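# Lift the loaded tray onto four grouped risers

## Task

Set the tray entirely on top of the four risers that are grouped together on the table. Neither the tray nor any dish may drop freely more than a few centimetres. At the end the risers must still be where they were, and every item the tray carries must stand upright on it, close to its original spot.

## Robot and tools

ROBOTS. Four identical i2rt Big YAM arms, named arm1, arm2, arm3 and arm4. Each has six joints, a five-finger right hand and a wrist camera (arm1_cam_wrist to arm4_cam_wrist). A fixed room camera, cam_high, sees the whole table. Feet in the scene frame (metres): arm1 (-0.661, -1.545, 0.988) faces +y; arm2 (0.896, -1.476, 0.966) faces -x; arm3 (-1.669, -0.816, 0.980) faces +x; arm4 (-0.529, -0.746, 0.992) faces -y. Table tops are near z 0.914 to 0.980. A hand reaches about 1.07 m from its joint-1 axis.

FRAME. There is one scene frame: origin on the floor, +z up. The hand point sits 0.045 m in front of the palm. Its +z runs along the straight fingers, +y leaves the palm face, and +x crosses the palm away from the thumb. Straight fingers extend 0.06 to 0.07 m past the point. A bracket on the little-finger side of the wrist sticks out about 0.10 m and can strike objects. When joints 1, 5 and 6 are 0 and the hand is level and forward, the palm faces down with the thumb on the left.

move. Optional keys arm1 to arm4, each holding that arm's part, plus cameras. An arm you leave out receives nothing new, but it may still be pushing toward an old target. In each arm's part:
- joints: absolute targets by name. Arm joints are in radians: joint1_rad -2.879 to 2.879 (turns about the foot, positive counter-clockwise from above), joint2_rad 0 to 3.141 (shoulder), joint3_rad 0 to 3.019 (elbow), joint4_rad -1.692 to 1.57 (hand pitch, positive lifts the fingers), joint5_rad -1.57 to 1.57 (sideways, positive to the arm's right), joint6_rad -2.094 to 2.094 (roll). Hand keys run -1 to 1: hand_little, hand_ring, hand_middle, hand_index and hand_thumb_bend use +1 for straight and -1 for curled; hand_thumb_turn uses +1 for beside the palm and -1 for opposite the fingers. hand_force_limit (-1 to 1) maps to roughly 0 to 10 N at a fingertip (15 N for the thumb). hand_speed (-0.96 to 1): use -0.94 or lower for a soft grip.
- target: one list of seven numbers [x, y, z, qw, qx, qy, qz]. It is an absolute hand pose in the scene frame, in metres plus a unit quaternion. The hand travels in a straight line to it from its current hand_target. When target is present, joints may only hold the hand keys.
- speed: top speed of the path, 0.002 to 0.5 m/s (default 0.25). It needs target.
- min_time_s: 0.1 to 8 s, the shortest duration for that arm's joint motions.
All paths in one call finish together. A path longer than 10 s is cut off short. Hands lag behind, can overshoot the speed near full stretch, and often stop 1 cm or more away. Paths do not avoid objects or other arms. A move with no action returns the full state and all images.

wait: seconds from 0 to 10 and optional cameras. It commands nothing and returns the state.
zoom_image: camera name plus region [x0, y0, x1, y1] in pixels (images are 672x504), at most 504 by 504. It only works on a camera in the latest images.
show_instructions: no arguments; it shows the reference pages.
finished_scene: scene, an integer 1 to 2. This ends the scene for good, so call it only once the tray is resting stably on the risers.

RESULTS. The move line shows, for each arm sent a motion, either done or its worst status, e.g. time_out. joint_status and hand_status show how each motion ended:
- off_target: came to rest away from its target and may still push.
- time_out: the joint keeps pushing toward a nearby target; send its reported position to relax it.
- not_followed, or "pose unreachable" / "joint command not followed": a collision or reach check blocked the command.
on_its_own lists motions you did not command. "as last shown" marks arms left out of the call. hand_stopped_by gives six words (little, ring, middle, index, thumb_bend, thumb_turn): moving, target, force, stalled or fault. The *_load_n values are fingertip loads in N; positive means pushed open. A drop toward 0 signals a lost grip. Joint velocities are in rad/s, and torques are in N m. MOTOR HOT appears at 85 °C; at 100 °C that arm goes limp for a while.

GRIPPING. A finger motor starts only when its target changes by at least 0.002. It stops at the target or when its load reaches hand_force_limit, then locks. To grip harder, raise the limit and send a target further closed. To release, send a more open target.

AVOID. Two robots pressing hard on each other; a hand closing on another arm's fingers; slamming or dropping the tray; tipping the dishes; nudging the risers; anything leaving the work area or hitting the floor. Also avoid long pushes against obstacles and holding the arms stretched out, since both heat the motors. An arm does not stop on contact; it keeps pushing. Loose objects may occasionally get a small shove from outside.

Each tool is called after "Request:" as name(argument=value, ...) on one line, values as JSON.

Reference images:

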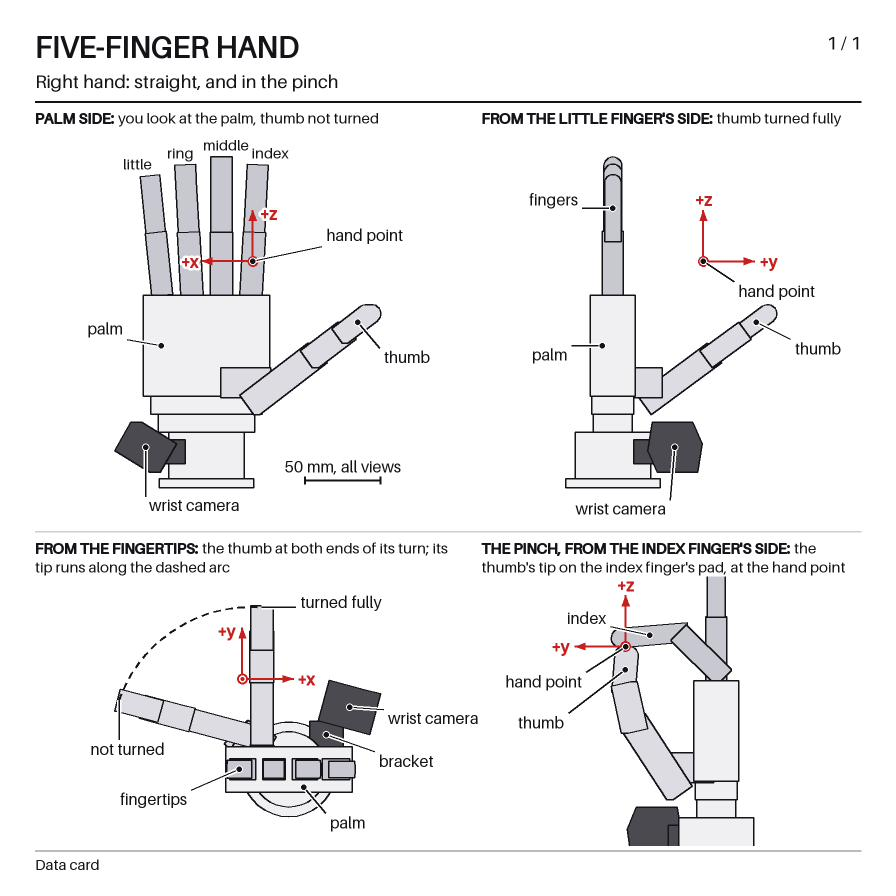

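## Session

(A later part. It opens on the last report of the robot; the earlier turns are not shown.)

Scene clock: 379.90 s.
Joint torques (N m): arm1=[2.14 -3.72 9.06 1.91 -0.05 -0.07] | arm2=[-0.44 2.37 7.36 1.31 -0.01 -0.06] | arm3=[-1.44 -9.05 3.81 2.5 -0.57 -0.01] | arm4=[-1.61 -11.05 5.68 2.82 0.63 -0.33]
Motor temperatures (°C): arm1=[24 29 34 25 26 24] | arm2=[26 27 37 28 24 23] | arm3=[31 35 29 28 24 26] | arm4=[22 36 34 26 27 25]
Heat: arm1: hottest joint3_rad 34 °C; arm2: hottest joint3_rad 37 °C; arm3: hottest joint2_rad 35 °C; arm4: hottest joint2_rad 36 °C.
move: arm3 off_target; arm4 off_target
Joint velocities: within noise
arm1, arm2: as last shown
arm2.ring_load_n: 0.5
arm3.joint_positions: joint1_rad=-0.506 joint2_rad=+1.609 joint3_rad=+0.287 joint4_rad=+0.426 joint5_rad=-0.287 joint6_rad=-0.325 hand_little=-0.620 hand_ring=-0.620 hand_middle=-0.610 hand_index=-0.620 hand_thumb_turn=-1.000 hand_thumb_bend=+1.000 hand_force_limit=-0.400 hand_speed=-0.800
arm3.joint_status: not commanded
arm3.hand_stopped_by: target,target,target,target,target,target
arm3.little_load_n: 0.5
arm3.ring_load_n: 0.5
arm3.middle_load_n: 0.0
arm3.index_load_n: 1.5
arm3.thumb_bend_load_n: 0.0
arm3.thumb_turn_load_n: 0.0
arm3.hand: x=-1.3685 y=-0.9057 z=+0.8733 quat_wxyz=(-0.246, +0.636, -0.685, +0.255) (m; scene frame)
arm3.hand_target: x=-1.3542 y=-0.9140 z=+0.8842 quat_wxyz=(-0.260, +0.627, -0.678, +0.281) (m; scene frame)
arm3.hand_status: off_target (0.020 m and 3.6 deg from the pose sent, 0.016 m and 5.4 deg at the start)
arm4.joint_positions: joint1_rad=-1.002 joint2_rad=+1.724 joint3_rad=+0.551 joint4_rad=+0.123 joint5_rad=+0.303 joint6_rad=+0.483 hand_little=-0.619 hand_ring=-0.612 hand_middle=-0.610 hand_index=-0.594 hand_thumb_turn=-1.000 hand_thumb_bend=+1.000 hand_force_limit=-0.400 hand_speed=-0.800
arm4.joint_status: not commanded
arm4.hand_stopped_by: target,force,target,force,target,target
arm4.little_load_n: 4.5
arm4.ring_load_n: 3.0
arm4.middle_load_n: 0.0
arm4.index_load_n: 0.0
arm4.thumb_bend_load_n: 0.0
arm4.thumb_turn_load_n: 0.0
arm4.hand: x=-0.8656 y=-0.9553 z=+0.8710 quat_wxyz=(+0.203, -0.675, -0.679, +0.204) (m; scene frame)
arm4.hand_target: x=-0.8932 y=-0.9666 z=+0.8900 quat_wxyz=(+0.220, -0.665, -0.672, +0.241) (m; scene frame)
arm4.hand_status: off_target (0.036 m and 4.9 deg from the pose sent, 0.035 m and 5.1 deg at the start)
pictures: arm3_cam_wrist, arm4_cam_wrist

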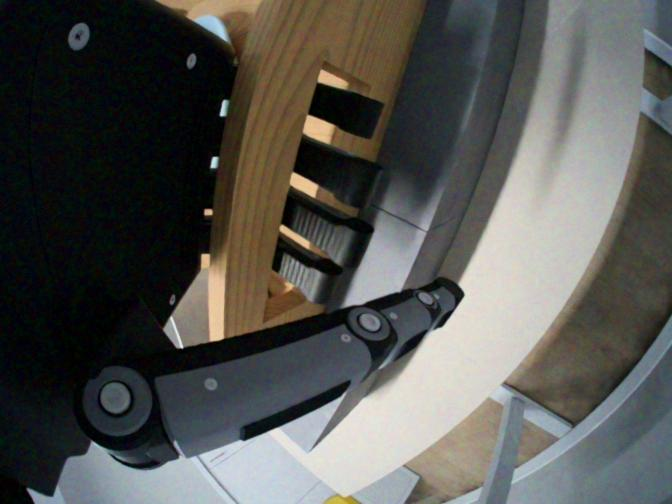

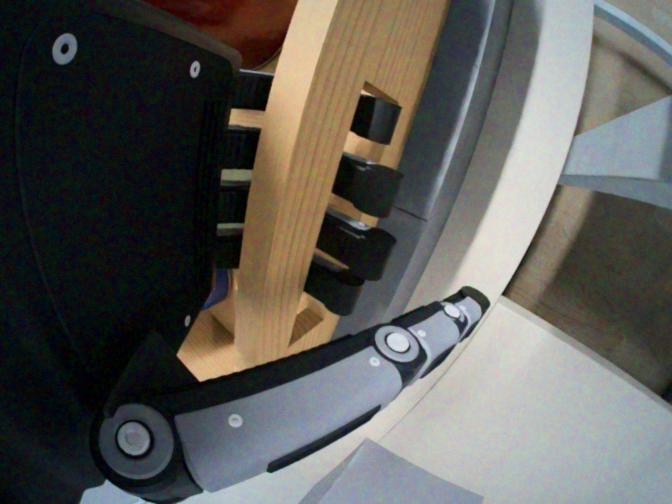

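Request:
move(arm3={"target": [-1.362, -0.91, 0.874, 0.2598, -0.6271, 0.6784, -0.2810], "speed": 0.02}, arm4={"target": [-0.877, -0.96, 0.878, 0.2278, -0.6616, -0.6756, 0.2326], "speed": 0.02}, cameras=["arm1_cam_wrist", "arm3_cam_wrist", "arm4_cam_wrist"])

Scene clock: 387.87 s.
Joint torques (N m): arm1=[2.26 -3.72 9.07 1.91 -0.04 -0.07] | arm2=[-0.44 2.49 7.38 1.31 -0.01 -0.06] | arm3=[-1.55 -7.94 2.88 2.06 -0.31 0] | arm4=[-0.79 -9.88 4.04 2.29 0.95 -0.27]
Motor temperatures (°C): arm1=[24 29 34 25 26 24] | arm2=[26 27 37 28 24 23] | arm3=[31 34 28 28 24 26] | arm4=[22 36 34 26 27 25]
Heat: arm1: hottest joint3_rad 34 °C; arm2: hottest joint3_rad 37 °C; arm3: hottest joint2_rad 34 °C; arm4: hottest joint2_rad 36 °C.
move: arm3 done; arm4 off_target
Joint velocities: within noise
arm1, arm2: as last shown
arm1.middle_load_n: 0.5
arm2.ring_load_n: 0.0
arm3.joint_positions: joint1_rad=-0.508 joint2_rad=+1.636 joint3_rad=+0.270 joint4_rad=+0.510 joint5_rad=-0.294 joint6_rad=-0.325 hand_little=-0.620 hand_ring=-0.620 hand_middle=-0.610 hand_index=-0.620 hand_thumb_turn=-1.000 hand_thumb_bend=+1.000 hand_force_limit=-0.400 hand_speed=-0.800
arm3.joint_status: not commanded
arm3.hand_stopped_by: target,target,target,target,target,target
arm3.little_load_n: 0.0
arm3.ring_load_n: 0.5
arm3.middle_load_n: 0.0
arm3.index_load_n: 0.0
arm3.thumb_bend_load_n: 0.0
arm3.thumb_turn_load_n: 0.0
arm3.hand: x=-1.3653 y=-0.9066 z=+0.8721 quat_wxyz=(-0.255, +0.634, -0.678, +0.272) (m; scene frame)
arm3.hand_target: x=-1.3620 y=-0.9100 z=+0.8741 quat_wxyz=(-0.260, +0.627, -0.678, +0.281) (m; scene frame)
arm3.hand_status: done (0.005 m and 1.4 deg from the pose sent, 0.008 m and 3.6 deg at the start)
arm4.joint_positions: joint1_rad=-0.992 joint2_rad=+1.728 joint3_rad=+0.529 joint4_rad=+0.176 joint5_rad=+0.325 joint6_rad=+0.483 hand_little=-0.619 hand_ring=-0.612 hand_middle=-0.610 hand_index=-0.594 hand_thumb_turn=-1.000 hand_thumb_bend=+1.000 hand_force_limit=-0.400 hand_speed=-0.800
arm4.joint_status: not commanded
arm4.hand_stopped_by: target,force,target,force,target,target
arm4.little_load_n: 3.5
arm4.ring_load_n: 2.5
arm4.middle_load_n: 0.0
arm4.index_load_n: 0.0
arm4.thumb_bend_load_n: 0.0
arm4.thumb_turn_load_n: 0.0
arm4.hand: x=-0.8654 y=-0.9545 z=+0.8700 quat_wxyz=(+0.215, -0.672, -0.675, +0.215) (m; scene frame)
arm4.hand_target: x=-0.8768 y=-0.9599 z=+0.8782 quat_wxyz=(+0.228, -0.662, -0.675, +0.232) (m; scene frame)
arm4.hand_status: off_target (0.015 m and 2.8 deg from the pose sent, 0.014 m and 4.7 deg at the start)
pictures: arm1_cam_wrist, arm3_cam_wrist, arm4_cam_wrist

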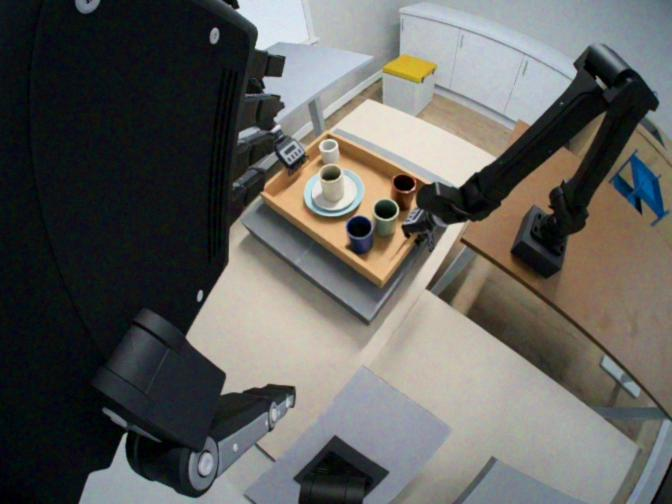

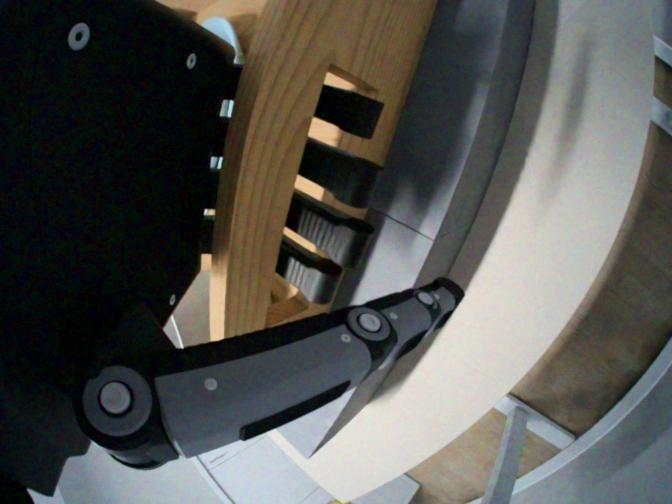

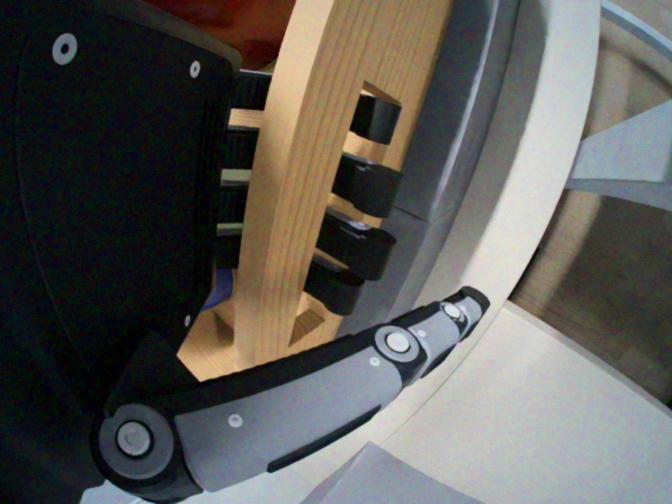

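Request:
move(arm3={"target": [-1.362, -0.908, 0.869, 0.2598, -0.6271, 0.6784, -0.2810], "speed": 0.02}, arm4={"target": [-0.867, -0.955, 0.866, 0.2278, -0.6616, -0.6756, 0.2326], "speed": 0.02}, cameras=["arm1_cam_wrist"])

Request:
zoom_image(camera="arm1_cam_wrist", region=[230, 110, 470, 330])

Scene clock: 390.87 s.
Joint torques (N m): arm1=[2.26 -3.72 9.03 1.88 -0.04 -0.07] | arm2=[-0.44 2.43 7.34 1.31 -0.01 -0.07] | arm3=[-0.79 -7.36 2.45 1.81 -0.15 0.06] | arm4=[-0.79 -7.82 3.34 2.17 0.54 -0.23]
Motor temperatures (°C): arm1=[24 29 34 25 26 24] | arm2=[26 27 37 28 24 23] | arm3=[31 34 28 28 24 26] | arm4=[22 36 34 26 28 25]
Heat: arm1: hottest joint3_rad 34 °C; arm2: hottest joint3_rad 37 °C; arm3: hottest joint2_rad 34 °C; arm4: hottest joint2_rad 36 °C.
move: arm3 done; arm4 done
Joint velocities: within noise
arm1: as last shown
arm1.middle_load_n: 0.0
arm2.joint_positions: joint1_rad=+0.168 joint2_rad=+0.649 joint3_rad=+1.464 joint4_rad=-1.525 joint5_rad=+0.057 joint6_rad=-1.162 hand_little=+1.000 hand_ring=+1.000 hand_middle=+1.000 hand_index=+1.000 hand_thumb_turn=+1.000 hand_thumb_bend=+1.000 hand_force_limit=+0.000 hand_speed=-0.800
arm2.joint_status: not commanded
arm2.hand_stopped_by: target,target,target,target,target,target
arm2.little_load_n: 0.0
arm2.ring_load_n: 0.0
arm2.middle_load_n: 0.0
arm2.index_load_n: 0.0
arm2.thumb_bend_load_n: 0.0
arm2.thumb_turn_load_n: 0.0
arm2.hand: x=+0.7011 y=-1.4540 z=+1.4451 quat_wxyz=(+0.408, -0.118, -0.900, +0.098) (m; scene frame)
arm2.hand_target: x=+0.7013 y=-1.4539 z=+1.4552 quat_wxyz=(+0.420, -0.117, -0.894, +0.101) (m; scene frame)
arm2.hand_status: not commanded
arm3.joint_positions: joint1_rad=-0.508 joint2_rad=+1.659 joint3_rad=+0.269 joint4_rad=+0.553 joint5_rad=-0.294 joint6_rad=-0.324 hand_little=-0.620 hand_ring=-0.620 hand_middle=-0.610 hand_index=-0.620 hand_thumb_turn=-1.000 hand_thumb_bend=+1.000 hand_force_limit=-0.400 hand_speed=-0.800
arm3.joint_status: not commanded
arm3.hand_stopped_by: target,target,target,target,target,target
arm3.little_load_n: 0.0
arm3.ring_load_n: 0.0
arm3.middle_load_n: 0.5
arm3.index_load_n: 0.0
arm3.thumb_bend_load_n: 0.0
arm3.thumb_turn_load_n: 0.0
arm3.hand: x=-1.3613 y=-0.9087 z=+0.8706 quat_wxyz=(-0.258, +0.632, -0.674, +0.281) (m; scene frame)
arm3.hand_target: x=-1.3621 y=-0.9080 z=+0.8690 quat_wxyz=(-0.260, +0.627, -0.678, +0.281) (m; scene frame)
arm3.hand_status: done (0.002 m and 0.8 deg from the pose sent, 0.005 m and 1.4 deg at the start)
arm4.joint_positions: joint1_rad=-0.988 joint2_rad=+1.734 joint3_rad=+0.504 joint4_rad=+0.242 joint5_rad=+0.336 joint6_rad=+0.482 hand_little=-0.620 hand_ring=-0.612 hand_middle=-0.610 hand_index=-0.594 hand_thumb_turn=-1.000 hand_thumb_bend=+1.000 hand_force_limit=-0.400 hand_speed=-0.800
arm4.joint_status: not commanded
arm4.hand_stopped_by: target,force,target,force,target,target
arm4.little_load_n: 0.0
arm4.ring_load_n: 0.5
arm4.middle_load_n: 0.0
arm4.index_load_n: 0.0
arm4.thumb_bend_load_n: 0.0
arm4.thumb_turn_load_n: 0.0
arm4.hand: x=-0.8655 y=-0.9540 z=+0.8693 quat_wxyz=(+0.222, -0.670, -0.670, +0.230) (m; scene frame)
arm4.hand_target: x=-0.8668 y=-0.9550 z=+0.8660 quat_wxyz=(+0.228, -0.662, -0.676, +0.232) (m; scene frame)
arm4.hand_status: done (0.004 m and 1.3 deg from the pose sent, 0.004 m and 2.8 deg at the start)
pictures: arm1_cam_wrist

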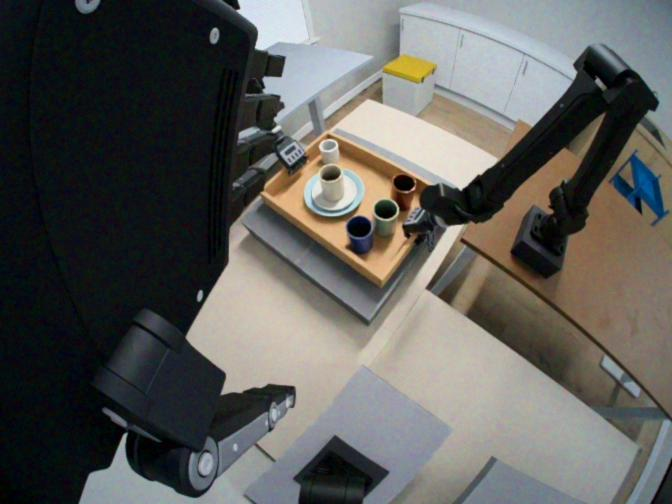

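Scaled by 2.100 from the camera's 672x504 image, which has a finer 960x720 frame.

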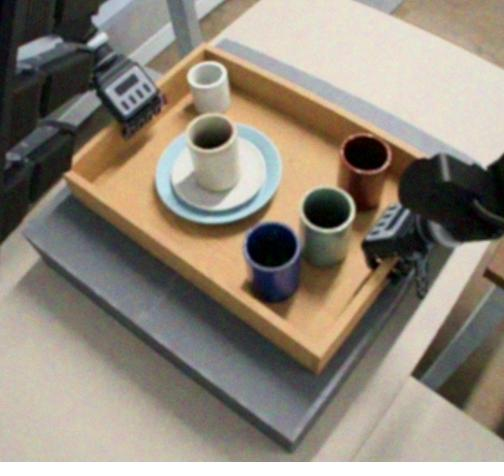

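Request:
move(arm3={"target": [-1.347, -0.909, 0.869, 0.2598, -0.6271, 0.6784, -0.2810], "speed": 0.03, "joints": {"hand_little": -0.56, "hand_ring": -0.56, "hand_middle": -0.56, "hand_index": -0.56}}, arm4={"target": [-0.882, -0.955, 0.867, 0.2278, -0.6616, -0.6756, 0.2326], "speed": 0.03, "joints": {"hand_little": -0.56, "hand_ring": -0.56, "hand_middle": -0.56, "hand_index": -0.56}}, cameras=["arm3_cam_wrist", "arm4_cam_wrist"])

Scene clock: 394.03 s.
Joint torques (N m): arm1=[2.26 -3.66 9.05 1.91 -0.04 -0.06] | arm2=[-0.38 2.49 7.35 1.29 -0.01 -0.06] | arm3=[0.03 -7.53 4.88 1.2 -0.12 0.06] | arm4=[-1.49 -7.59 5.16 1.55 0.16 -0.19]
Motor temperatures (°C): arm1=[24 29 34 25 26 24] | arm2=[26 27 37 28 24 23] | arm3=[31 34 28 28 24 26] | arm4=[22 36 34 26 28 25]
Heat: arm1: hottest joint3_rad 34 °C; arm2: hottest joint3_rad 37 °C; arm3: hottest joint2_rad 34 °C; arm4: hottest joint2_rad 36 °C.
move: arm3 off_target; arm4 done
Joint velocities: within noise
arm1, arm2: as last shown
arm1.index_load_n: -0.5
arm3.joint_positions: joint1_rad=-0.493 joint2_rad=+1.673 joint3_rad=+0.278 joint4_rad=+0.553 joint5_rad=-0.278 joint6_rad=-0.305 hand_little=-0.560 hand_ring=-0.560 hand_middle=-0.560 hand_index=-0.560 hand_thumb_turn=-1.000 hand_thumb_bend=+1.000 hand_force_limit=-0.400 hand_speed=-0.800
arm3.joint_status: all done
arm3.hand_stopped_by: target,target,target,target,target,target
arm3.little_load_n: 0.0
arm3.ring_load_n: 0.0
arm3.middle_load_n: 0.0
arm3.index_load_n: 0.0
arm3.thumb_bend_load_n: 0.0
arm3.thumb_turn_load_n: 0.0
arm3.hand: x=-1.3585 y=-0.9067 z=+0.8678 quat_wxyz=(-0.255, +0.630, -0.679, +0.277) (m; scene frame)
arm3.hand_target: x=-1.3473 y=-0.9089 z=+0.8693 quat_wxyz=(-0.260, +0.627, -0.678, +0.281) (m; scene frame)
arm3.hand_status: off_target (0.012 m and 0.8 deg from the pose sent, 0.014 m and 0.8 deg at the start)
arm4.joint_positions: joint1_rad=-1.002 joint2_rad=+1.740 joint3_rad=+0.516 joint4_rad=+0.244 joint5_rad=+0.331 joint6_rad=+0.457 hand_little=-0.560 hand_ring=-0.560 hand_middle=-0.560 hand_index=-0.560 hand_thumb_turn=-1.000 hand_thumb_bend=+1.000 hand_force_limit=-0.400 hand_speed=-0.800
arm4.joint_status: all done
arm4.hand_stopped_by: target,target,target,target,target,target
arm4.little_load_n: 0.0
arm4.ring_load_n: 0.0
arm4.middle_load_n: 0.0
arm4.index_load_n: 0.0
arm4.thumb_bend_load_n: 0.0
arm4.thumb_turn_load_n: 0.0
arm4.hand: x=-0.8728 y=-0.9523 z=+0.8696 quat_wxyz=(+0.225, -0.665, -0.673, +0.230) (m; scene frame)
arm4.hand_target: x=-0.8817 y=-0.9549 z=+0.8672 quat_wxyz=(+0.228, -0.662, -0.675, +0.232) (m; scene frame)
arm4.hand_status: done (0.010 m and 0.6 deg from the pose sent, 0.017 m and 1.3 deg at the start)
pictures: arm3_cam_wrist, arm4_cam_wrist

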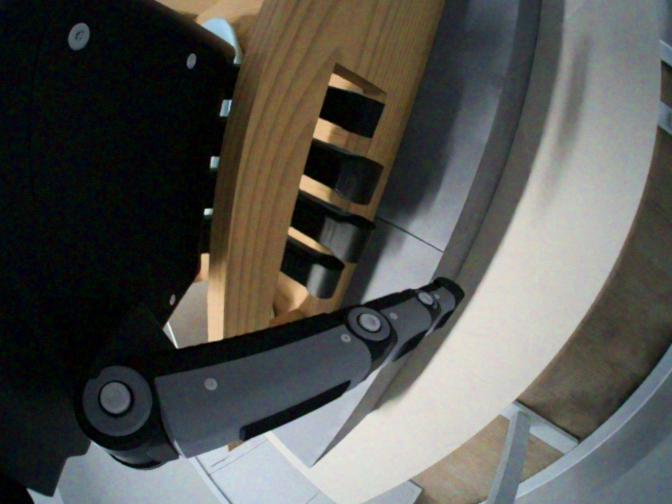

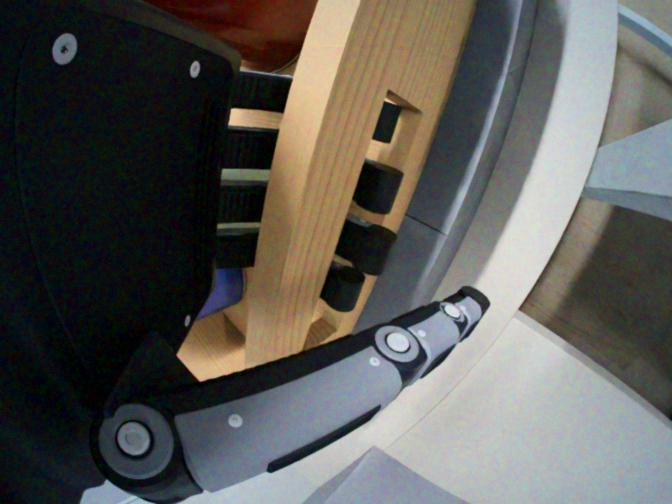

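Request:
move(arm3={"target": [-1.335, -0.909, 0.868, 0.2598, -0.6271, 0.6784, -0.2810], "speed": 0.03, "joints": {"hand_little": -0.5, "hand_ring": -0.5, "hand_middle": -0.5, "hand_index": -0.5}}, arm4={"target": [-0.897, -0.955, 0.867, 0.2278, -0.6616, -0.6756, 0.2326], "speed": 0.03, "joints": {"hand_little": -0.5, "hand_ring": -0.5, "hand_middle": -0.5, "hand_index": -0.5}}, cameras=["arm3_cam_wrist", "arm4_cam_wrist"])

Scene clock: 397.03 s.
Joint torques (N m): arm1=[2.2 -3.66 9.06 1.91 -0.04 -0.06] | arm2=[-0.44 2.55 7.38 1.31 -0.01 -0.07] | arm3=[-0.21 -7.65 5.04 0.99 -0.11 0.05] | arm4=[-1.61 -8 5.42 1.13 0.15 -0.22]
Motor temperatures (°C): arm1=[24 29 34 25 26 24] | arm2=[26 27 37 28 24 23] | arm3=[31 34 28 28 24 26] | arm4=[22 36 34 26 27 25]
Heat: arm1: hottest joint3_rad 34 °C; arm2: hottest joint3_rad 37 °C; arm3: hottest joint2_rad 34 °C; arm4: hottest joint2_rad 36 °C.
move: arm3 off_target; arm4 done
Joint velocities: within noise
arm1.joint_positions: joint1_rad=+0.589 joint2_rad=+0.783 joint3_rad=+1.399 joint4_rad=-1.202 joint5_rad=-0.099 joint6_rad=-1.252 hand_little=+1.000 hand_ring=+1.000 hand_middle=+1.000 hand_index=+1.000 hand_thumb_turn=+1.000 hand_thumb_bend=+1.000 hand_force_limit=+0.000 hand_speed=-0.800
arm1.joint_status: not commanded
arm1.hand_stopped_by: target,target,target,target,target,target
arm1.little_load_n: 0.0
arm1.ring_load_n: 0.0
arm1.middle_load_n: 0.0
arm1.index_load_n: 0.0
arm1.thumb_bend_load_n: 0.0
arm1.thumb_turn_load_n: 0.0
arm1.hand: x=-0.8198 y=-1.2709 z=+1.4619 quat_wxyz=(-0.457, +0.510, +0.720, +0.114) (m; scene frame)
arm1.hand_target: x=-0.8165 y=-1.2817 z=+1.4726 quat_wxyz=(-0.472, +0.497, +0.718, +0.118) (m; scene frame)
arm1.hand_status: not commanded
arm2: as last shown
arm2.ring_load_n: -0.5
arm3.joint_positions: joint1_rad=-0.472 joint2_rad=+1.690 joint3_rad=+0.305 joint4_rad=+0.553 joint5_rad=-0.264 joint6_rad=-0.289 hand_little=-0.500 hand_ring=-0.500 hand_middle=-0.500 hand_index=-0.500 hand_thumb_turn=-1.000 hand_thumb_bend=+1.000 hand_force_limit=-0.400 hand_speed=-0.800
arm3.joint_status: all done
arm3.hand_stopped_by: target,target,target,target,target,target
arm3.little_load_n: 0.0
arm3.ring_load_n: 0.0
arm3.middle_load_n: 0.0
arm3.index_load_n: 0.0
arm3.thumb_bend_load_n: 0.0
arm3.thumb_turn_load_n: 0.0
arm3.hand: x=-1.3460 y=-0.9073 z=+0.8673 quat_wxyz=(-0.256, +0.630, -0.678, +0.279) (m; scene frame)
arm3.hand_target: x=-1.3354 y=-0.9089 z=+0.8682 quat_wxyz=(-0.260, +0.627, -0.678, +0.281) (m; scene frame)
arm3.hand_status: off_target (0.011 m and 0.6 deg from the pose sent, 0.024 m and 0.8 deg at the start)
arm4.joint_positions: joint1_rad=-1.024 joint2_rad=+1.757 joint3_rad=+0.550 joint4_rad=+0.244 joint5_rad=+0.317 joint6_rad=+0.436 hand_little=-0.500 hand_ring=-0.500 hand_middle=-0.500 hand_index=-0.500 hand_thumb_turn=-1.000 hand_thumb_bend=+1.000 hand_force_limit=-0.400 hand_speed=-0.800
arm4.joint_status: all done
arm4.hand_stopped_by: target,target,target,target,target,target
arm4.little_load_n: 0.0
arm4.ring_load_n: 0.0
arm4.middle_load_n: 0.0
arm4.index_load_n: 0.0
arm4.thumb_bend_load_n: 0.0
arm4.thumb_turn_load_n: 0.0
arm4.hand: x=-0.8896 y=-0.9540 z=+0.8709 quat_wxyz=(+0.226, -0.665, -0.672, +0.235) (m; scene frame)
arm4.hand_target: x=-0.8968 y=-0.9550 z=+0.8672 quat_wxyz=(+0.228, -0.661, -0.676, +0.233) (m; scene frame)
arm4.hand_status: done (0.008 m and 0.7 deg from the pose sent, 0.024 m and 0.6 deg at the start)
pictures: arm3_cam_wrist, arm4_cam_wrist

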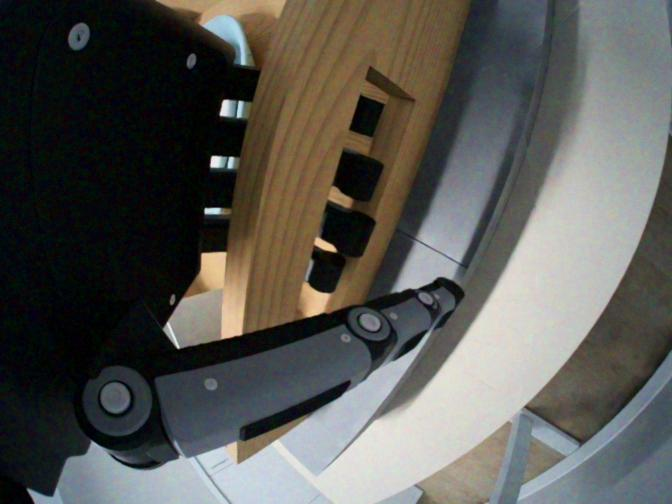

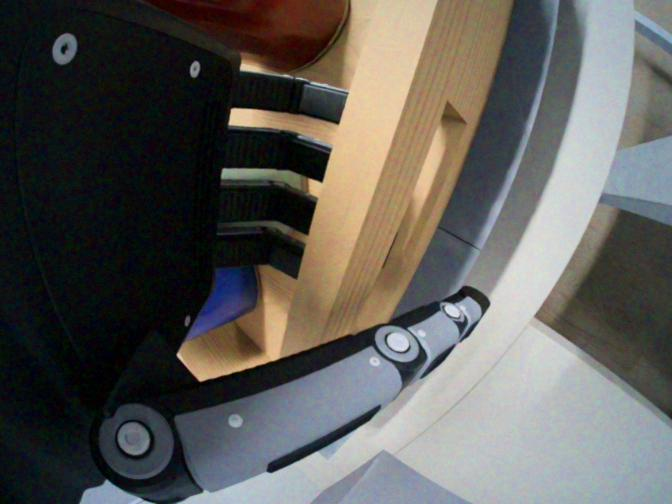

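Request:
move(arm3={"target": [-1.320, -0.909, 0.869, 0.2598, -0.6271, 0.6784, -0.2810], "speed": 0.03, "joints": {"hand_little": -0.44, "hand_ring": -0.44, "hand_middle": -0.44, "hand_index": -0.44}}, arm4={"target": [-0.906, -0.955, 0.870, 0.2278, -0.6616, -0.6756, 0.2326], "speed": 0.03}, cameras=["arm3_cam_wrist", "arm4_cam_wrist", "arm1_cam_wrist"])

Request:
zoom_image(camera="arm1_cam_wrist", region=[230, 110, 470, 330])

Scene clock: 399.97 s.
Joint torques (N m): arm1=[2.26 -3.66 9.06 1.91 -0.04 -0.06] | arm2=[-0.44 2.43 7.36 1.29 -0.01 -0.07] | arm3=[1.32 -7 7.75 0.59 -0.25 0.11] | arm4=[-1.96 -8.23 6.5 0.77 0.27 -0.16]
Motor temperatures (°C): arm1=[24 29 34 25 26 24] | arm2=[26 27 37 28 24 23] | arm3=[31 34 28 28 24 26] | arm4=[22 35 34 26 27 25]
Heat: arm1: hottest joint3_rad 34 °C; arm2: hottest joint3_rad 37 °C; arm3: hottest joint2_rad 34 °C; arm4: hottest joint2_rad 35 °C.
move: arm3 off_target; arm4 off_target
Joint velocities: within noise
arm1, arm2: as last shown
arm2.ring_load_n: 0.0
arm3.joint_positions: joint1_rad=-0.462 joint2_rad=+1.684 joint3_rad=+0.309 joint4_rad=+0.537 joint5_rad=-0.244 joint6_rad=-0.277 hand_little=-0.440 hand_ring=-0.440 hand_middle=-0.453 hand_index=-0.441 hand_thumb_turn=-1.000 hand_thumb_bend=+1.000 hand_force_limit=-0.400 hand_speed=-0.800
arm3.joint_status: all done
arm3.hand_stopped_by: target,target,stalled,target,target,target
arm3.little_load_n: 0.0
arm3.ring_load_n: -0.5
arm3.middle_load_n: -14.5
arm3.index_load_n: -5.0
arm3.thumb_bend_load_n: 0.0
arm3.thumb_turn_load_n: 0.0
arm3.hand: x=-1.3455 y=-0.9074 z=+0.8675 quat_wxyz=(-0.250, +0.627, -0.683, +0.278) (m; scene frame)
arm3.hand_target: x=-1.3211 y=-0.9086 z=+0.8705 quat_wxyz=(-0.260, +0.627, -0.678, +0.281) (m; scene frame)
arm3.hand_status: off_target (0.026 m and 1.3 deg from the pose sent, 0.026 m and 0.6 deg at the start)
arm4.joint_positions: joint1_rad=-1.032 joint2_rad=+1.757 joint3_rad=+0.559 joint4_rad=+0.236 joint5_rad=+0.307 joint6_rad=+0.422 hand_little=-0.500 hand_ring=-0.500 hand_middle=-0.500 hand_index=-0.500 hand_thumb_turn=-1.000 hand_thumb_bend=+1.000 hand_force_limit=-0.400 hand_speed=-0.800
arm4.joint_status: not commanded
arm4.hand_stopped_by: target,target,target,target,target,target
arm4.little_load_n: 0.0
arm4.ring_load_n: 0.0
arm4.middle_load_n: 0.0
arm4.index_load_n: 0.0
arm4.thumb_bend_load_n: 0.0
arm4.thumb_turn_load_n: 0.0
arm4.hand: x=-0.8927 y=-0.9537 z=+0.8716 quat_wxyz=(+0.224, -0.662, -0.675, +0.234) (m; scene frame)
arm4.hand_target: x=-0.9057 y=-0.9547 z=+0.8704 quat_wxyz=(+0.228, -0.662, -0.675, +0.233) (m; scene frame)
arm4.hand_status: off_target (0.014 m and 0.4 deg from the pose sent, 0.017 m and 0.7 deg at the start)
pictures: arm1_cam_wrist, arm3_cam_wrist, arm4_cam_wrist

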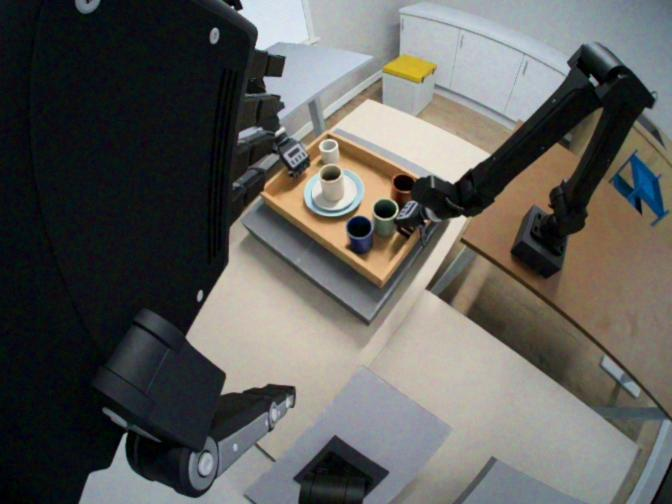

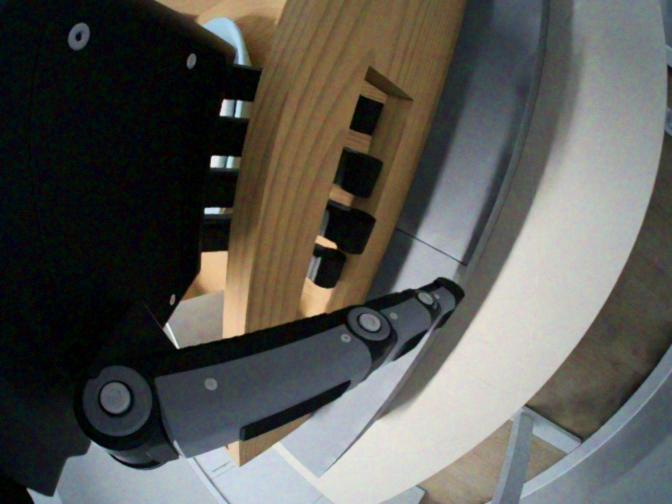

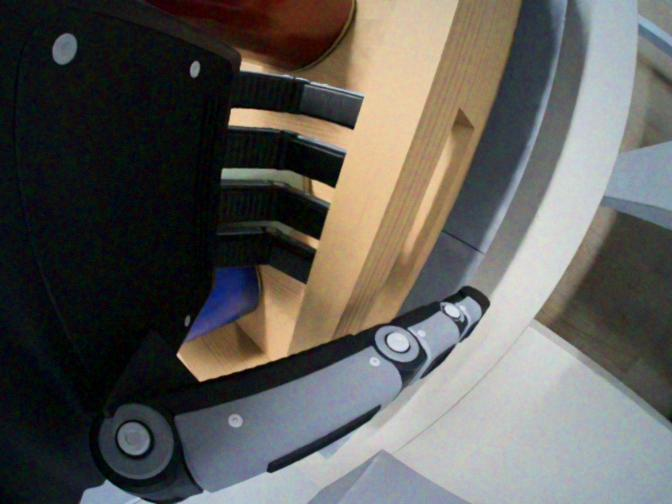

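Scaled by 2.100 from the camera's 672x504 image, which has a finer 960x720 frame.

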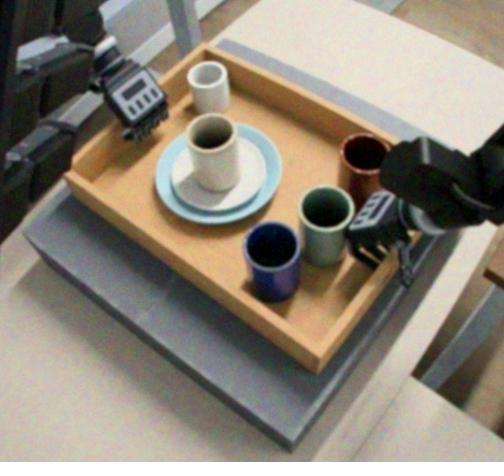

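Request:
move(arm3={"target": [-1.330, -0.909, 0.868, 0.2598, -0.6271, 0.6784, -0.2810], "speed": 0.03, "joints": {"hand_little": -0.56, "hand_ring": -0.56, "hand_middle": -0.56, "hand_index": -0.56, "hand_force_limit": 0.0}}, cameras=["arm3_cam_wrist", "arm4_cam_wrist", "arm1_cam_wrist"])

Request:
zoom_image(camera="arm4_cam_wrist", region=[220, 50, 500, 350])

Request:
zoom_image(camera="arm1_cam_wrist", region=[360, 160, 440, 260])

Scene clock: 404.27 s.
Joint torques (N m): arm1=[2.26 -3.72 9.06 1.91 -0.05 -0.06] | arm2=[-0.44 2.49 7.35 1.29 -0.01 -0.07] | arm3=[-0.73 -8.29 3.81 1.46 -0.29 -0.04] | arm4=[-1.96 -8.12 6.53 0.76 0.27 -0.16]
Motor temperatures (°C): arm1=[24 29 34 25 26 24] | arm2=[26 26 37 28 24 23] | arm3=[31 34 28 28 24 26] | arm4=[22 35 34 26 27 25]
Heat: arm1: hottest joint3_rad 34 °C; arm2: hottest joint3_rad 37 °C; arm3: hottest joint2_rad 34 °C; arm4: hottest joint2_rad 35 °C.
move: arm3 done
Joint velocities: within noise
arm1, arm2, arm4: as last shown
arm1.middle_load_n: -0.5
arm3.joint_positions: joint1_rad=-0.451 joint2_rad=+1.697 joint3_rad=+0.334 joint4_rad=+0.537 joint5_rad=-0.253 joint6_rad=-0.275 hand_little=-0.560 hand_ring=-0.560 hand_middle=-0.560 hand_index=-0.560 hand_thumb_turn=-1.000 hand_thumb_bend=+1.000 hand_force_limit=+0.000 hand_speed=-0.800
arm3.joint_status: all done
arm3.hand_stopped_by: target,target,target,target,target,target
arm3.little_load_n: 0.0
arm3.ring_load_n: 0.0
arm3.middle_load_n: 0.0
arm3.index_load_n: 0.0
arm3.thumb_bend_load_n: 0.0
arm3.thumb_turn_load_n: 0.0
arm3.hand: x=-1.3333 y=-0.9070 z=+0.8688 quat_wxyz=(-0.258, +0.631, -0.677, +0.279) (m; scene frame)
arm3.hand_target: x=-1.3302 y=-0.9088 z=+0.8679 quat_wxyz=(-0.260, +0.627, -0.678, +0.281) (m; scene frame)
arm3.hand_status: done (0.004 m and 0.5 deg from the pose sent, 0.016 m and 1.3 deg at the start)
arm4.hand: x=-0.8926 y=-0.9536 z=+0.8716 quat_wxyz=(+0.224, -0.662, -0.675, +0.234) (m; scene frame)
pictures: arm1_cam_wrist, arm3_cam_wrist, arm4_cam_wrist

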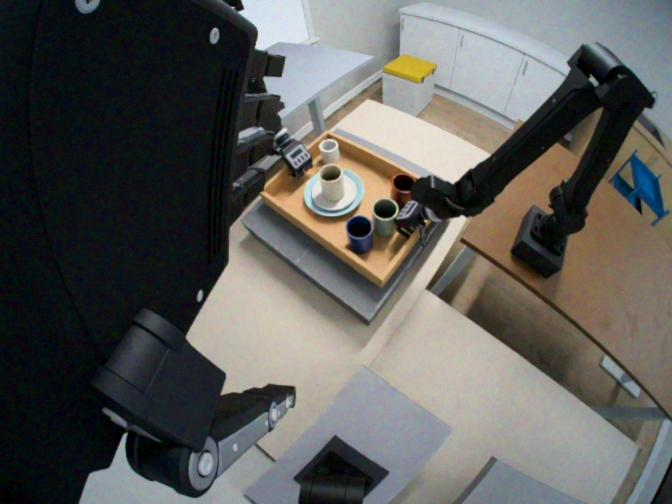

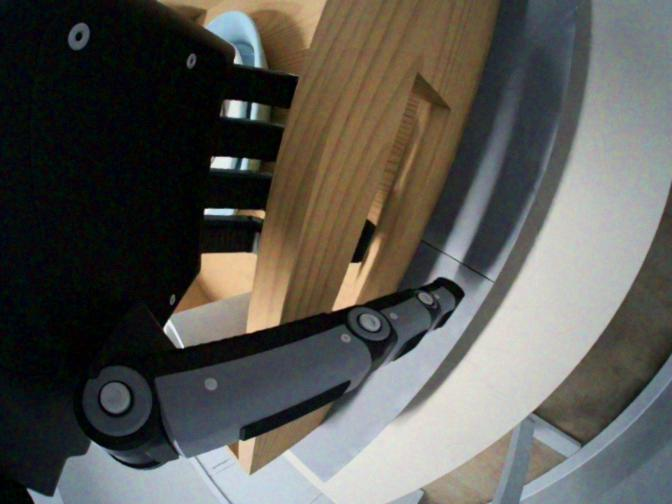

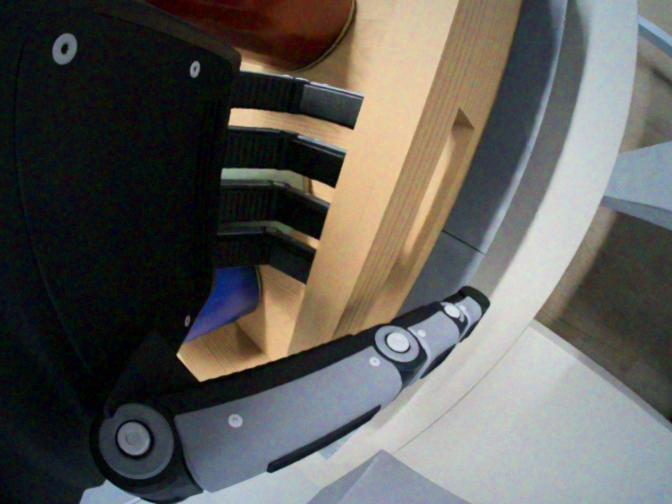

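Scaled by 1.680 from the camera's 672x504 image, which has a finer 960x720 frame.

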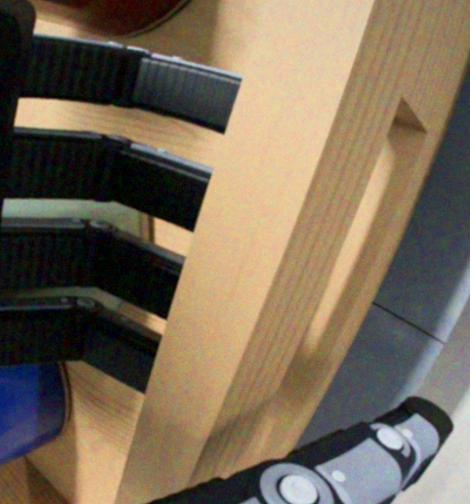

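Scaled by 5.040 from the camera's 672x504 image, which has a finer 960x720 frame.

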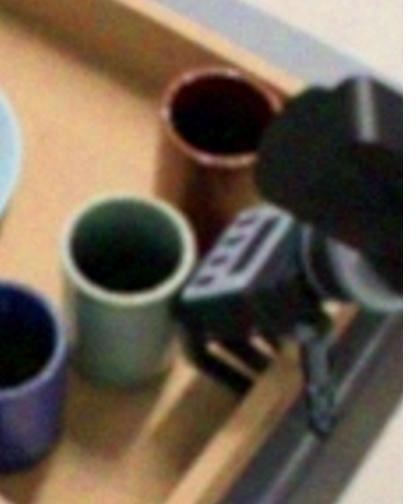

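Request:
move(arm3={"target": [-1.320, -0.909, 0.870, 0.2598, -0.6271, 0.6784, -0.2810], "speed": 0.03}, arm4={"target": [-0.912, -0.955, 0.872, 0.2278, -0.6616, -0.6756, 0.2326], "speed": 0.03, "joints": {"hand_little": -0.45, "hand_ring": -0.45, "hand_middle": -0.45, "hand_index": -0.45}}, cameras=["arm3_cam_wrist", "arm4_cam_wrist", "arm1_cam_wrist"])

Request:
zoom_image(camera="arm1_cam_wrist", region=[360, 160, 440, 260])

Scene clock: 413.13 s.
Joint torques (N m): arm1=[2.26 -3.72 9.06 1.91 -0.04 -0.07] | arm2=[-0.5 2.43 7.38 1.31 -0.01 -0.06] | arm3=[0.32 -8.41 5.37 0.8 -0.07 0.03] | arm4=[-1.96 -8.23 6.58 0.73 0.27 -0.17]
Motor temperatures (°C): arm1=[24 29 34 25 26 24] | arm2=[26 26 37 28 24 23] | arm3=[31 34 27 28 24 26] | arm4=[22 35 34 26 27 25]
Heat: arm1: hottest joint3_rad 34 °C; arm2: hottest joint3_rad 37 °C; arm3: hottest joint2_rad 34 °C; arm4: hottest joint2_rad 35 °C.
move: arm3 done; arm4 off_target
Joint velocities: within noise
arm1, arm2: as last shown
arm1.middle_load_n: 0.0
arm3.joint_positions: joint1_rad=-0.448 joint2_rad=+1.697 joint3_rad=+0.340 joint4_rad=+0.537 joint5_rad=-0.248 joint6_rad=-0.271 hand_little=-0.560 hand_ring=-0.560 hand_middle=-0.560 hand_index=-0.560 hand_thumb_turn=-1.000 hand_thumb_bend=+1.000 hand_force_limit=+0.000 hand_speed=-0.800
arm3.joint_status: not commanded
arm3.hand_stopped_by: target,target,target,target,target,target
arm3.little_load_n: 0.0
arm3.ring_load_n: 0.0
arm3.middle_load_n: 0.0
arm3.index_load_n: 0.0
arm3.thumb_bend_load_n: 0.0
arm3.thumb_turn_load_n: 0.0
arm3.hand: x=-1.3296 y=-0.9084 z=+0.8700 quat_wxyz=(-0.257, +0.629, -0.677, +0.282) (m; scene frame)
arm3.hand_target: x=-1.3201 y=-0.9089 z=+0.8702 quat_wxyz=(-0.260, +0.627, -0.678, +0.281) (m; scene frame)
arm3.hand_status: done (0.010 m and 0.5 deg from the pose sent, 0.013 m and 0.5 deg at the start)
arm4.joint_positions: joint1_rad=-1.040 joint2_rad=+1.757 joint3_rad=+0.573 joint4_rad=+0.225 joint5_rad=+0.302 joint6_rad=+0.415 hand_little=-0.450 hand_ring=-0.450 hand_middle=-0.450 hand_index=-0.450 hand_thumb_turn=-1.000 hand_thumb_bend=+1.000 hand_force_limit=-0.400 hand_speed=-0.800
arm4.joint_status: all done
arm4.hand_stopped_by: target,target,target,target,target,target
arm4.little_load_n: 0.0
arm4.ring_load_n: 0.0
arm4.middle_load_n: 0.0
arm4.index_load_n: 0.0
arm4.thumb_bend_load_n: 0.0
arm4.thumb_turn_load_n: 0.0
arm4.hand: x=-0.8991 y=-0.9543 z=+0.8740 quat_wxyz=(+0.225, -0.662, -0.675, +0.235) (m; scene frame)
arm4.hand_target: x=-0.9116 y=-0.9548 z=+0.8723 quat_wxyz=(+0.228, -0.662, -0.675, +0.233) (m; scene frame)
arm4.hand_status: off_target (0.013 m and 0.5 deg from the pose sent, 0.019 m and 0.4 deg at the start)
pictures: arm1_cam_wrist, arm3_cam_wrist, arm4_cam_wrist

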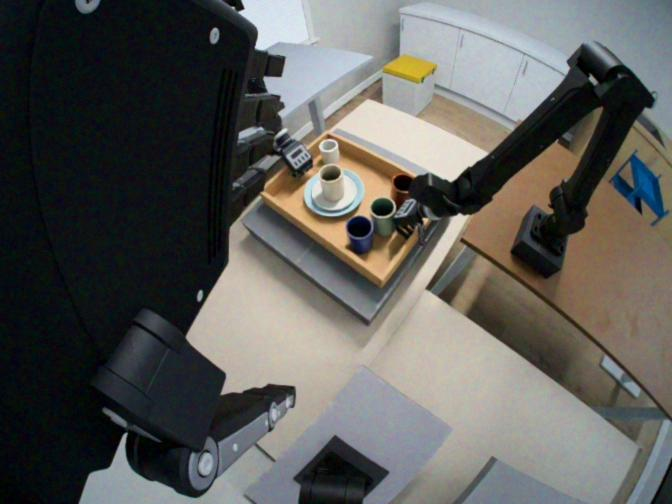

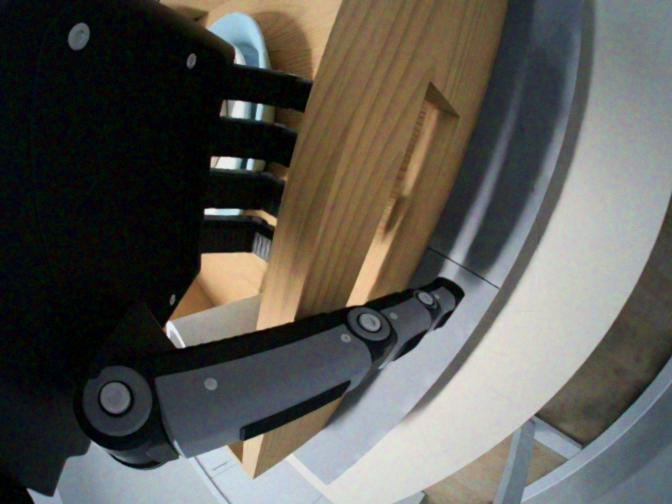

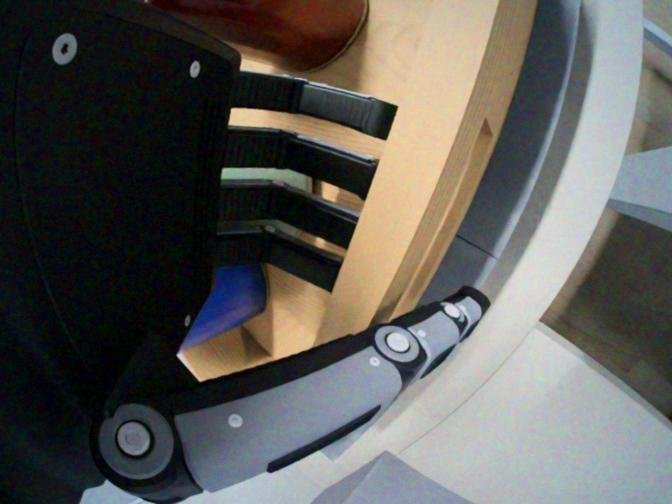

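Scaled by 5.040 from the camera's 672x504 image, which has a finer 960x720 frame.

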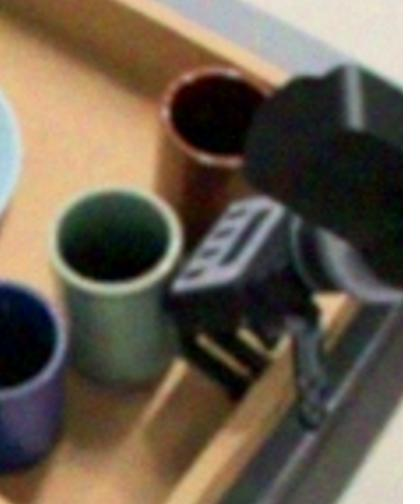

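Request:
move(arm3={"target": [-1.310, -0.909, 0.871, 0.2598, -0.6271, 0.6784, -0.2810], "speed": 0.03}, arm4={"target": [-0.902, -0.955, 0.890, 0.2278, -0.6616, -0.6756, 0.2326], "speed": 0.03}, cameras=["arm3_cam_wrist", "arm4_cam_wrist", "arm1_cam_wrist"])

Request:
zoom_image(camera="arm1_cam_wrist", region=[230, 110, 470, 330])

Request:
zoom_image(camera="arm3_cam_wrist", region=[180, 50, 480, 350])

Scene clock: 417.70 s.
Joint torques (N m): arm1=[2.26 -3.72 9.06 1.91 -0.04 -0.07] | arm2=[-0.44 2.43 7.38 1.28 0 -0.07] | arm3=[0.79 -7.88 6.5 0.65 -0.16 0.09] | arm4=[-0.91 -11.16 4.94 0.7 0.46 -0.05]
Motor temperatures (°C): arm1=[24 29 34 25 26 24] | arm2=[26 26 37 28 24 23] | arm3=[31 34 27 28 24 26] | arm4=[22 35 34 26 27 25]
Heat: arm1: hottest joint3_rad 34 °C; arm2: hottest joint3_rad 37 °C; arm3: hottest joint2_rad 34 °C; arm4: hottest joint2_rad 35 °C.
move: arm3 off_target; arm4 off_target
Joint velocities: within noise
arm1, arm2: as last shown
arm1.ring_load_n: -0.5
arm3.joint_positions: joint1_rad=-0.438 joint2_rad=+1.699 joint3_rad=+0.351 joint4_rad=+0.519 joint5_rad=-0.236 joint6_rad=-0.265 hand_little=-0.560 hand_ring=-0.560 hand_middle=-0.560 hand_index=-0.560 hand_thumb_turn=-1.000 hand_thumb_bend=+1.000 hand_force_limit=+0.000 hand_speed=-0.800
arm3.joint_status: not commanded
arm3.hand_stopped_by: target,target,target,target,target,target
arm3.little_load_n: 0.0
arm3.ring_load_n: 0.0
arm3.middle_load_n: 0.0
arm3.index_load_n: 0.0
arm3.thumb_bend_load_n: 0.5
arm3.thumb_turn_load_n: -0.5
arm3.hand: x=-1.3271 y=-0.9077 z=+0.8690 quat_wxyz=(-0.253, +0.630, -0.679, +0.279) (m; scene frame)
arm3.hand_target: x=-1.3105 y=-0.9089 z=+0.8716 quat_wxyz=(-0.260, +0.627, -0.678, +0.281) (m; scene frame)
arm3.hand_status: off_target (0.017 m and 0.8 deg from the pose sent, 0.020 m and 0.5 deg at the start)
arm4.joint_positions: joint1_rad=-1.040 joint2_rad=+1.725 joint3_rad=+0.573 joint4_rad=+0.170 joint5_rad=+0.306 joint6_rad=+0.415 hand_little=-0.450 hand_ring=-0.450 hand_middle=-0.450 hand_index=-0.450 hand_thumb_turn=-1.000 hand_thumb_bend=+1.000 hand_force_limit=-0.400 hand_speed=-0.800
arm4.joint_status: not commanded
arm4.hand_stopped_by: target,target,target,target,target,target
arm4.little_load_n: 0.0
arm4.ring_load_n: 0.0
arm4.middle_load_n: 0.0
arm4.index_load_n: 0.0
arm4.thumb_bend_load_n: 0.0
arm4.thumb_turn_load_n: 0.0
arm4.hand: x=-0.8940 y=-0.9504 z=+0.8801 quat_wxyz=(+0.223, -0.663, -0.678, +0.224) (m; scene frame)
arm4.hand_target: x=-0.9019 y=-0.9550 z=+0.8899 quat_wxyz=(+0.228, -0.661, -0.676, +0.233) (m; scene frame)
arm4.hand_status: off_target (0.014 m and 1.2 deg from the pose sent, 0.016 m and 0.5 deg at the start)
pictures: arm1_cam_wrist, arm3_cam_wrist, arm4_cam_wrist

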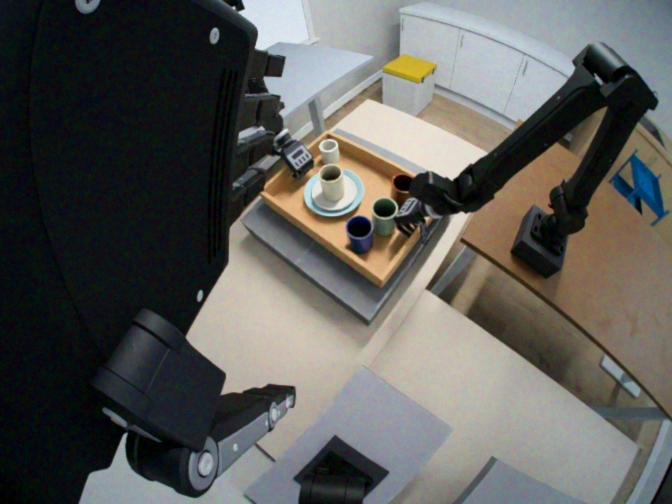

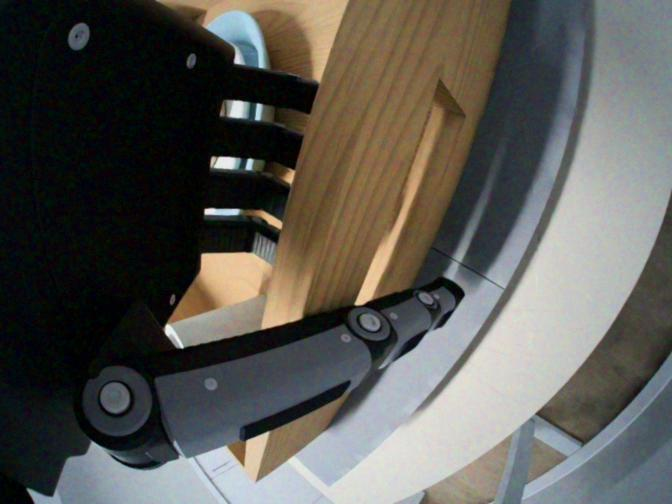

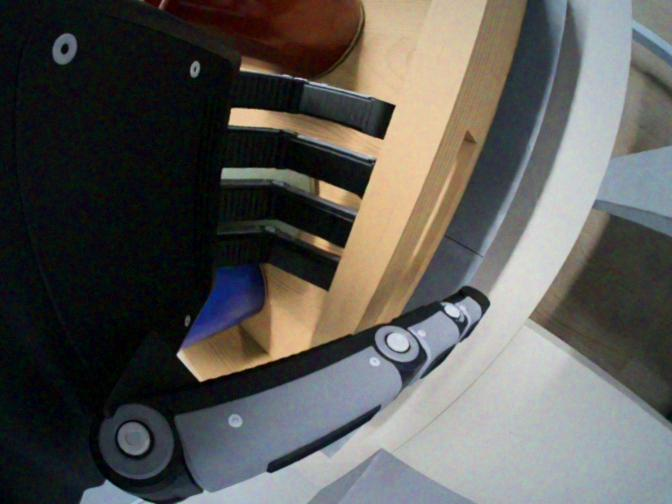

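Scaled by 2.100 from the camera's 672x504 image, which has a finer 960x720 frame.

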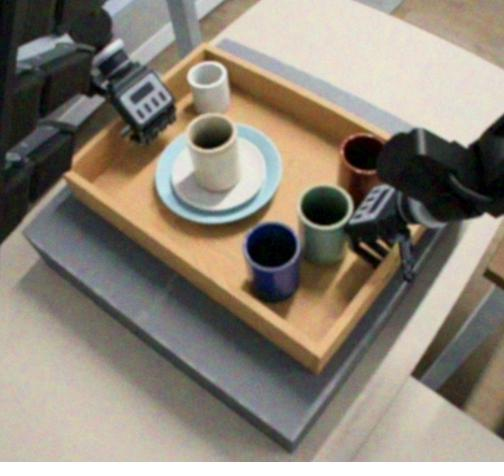

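Scaled by 1.680 from the camera's 672x504 image, which has a finer 960x720 frame.

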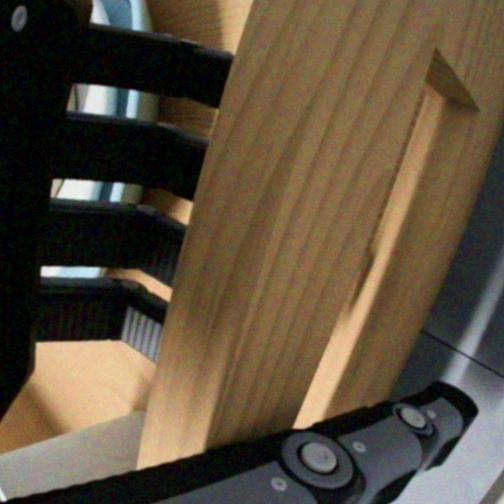

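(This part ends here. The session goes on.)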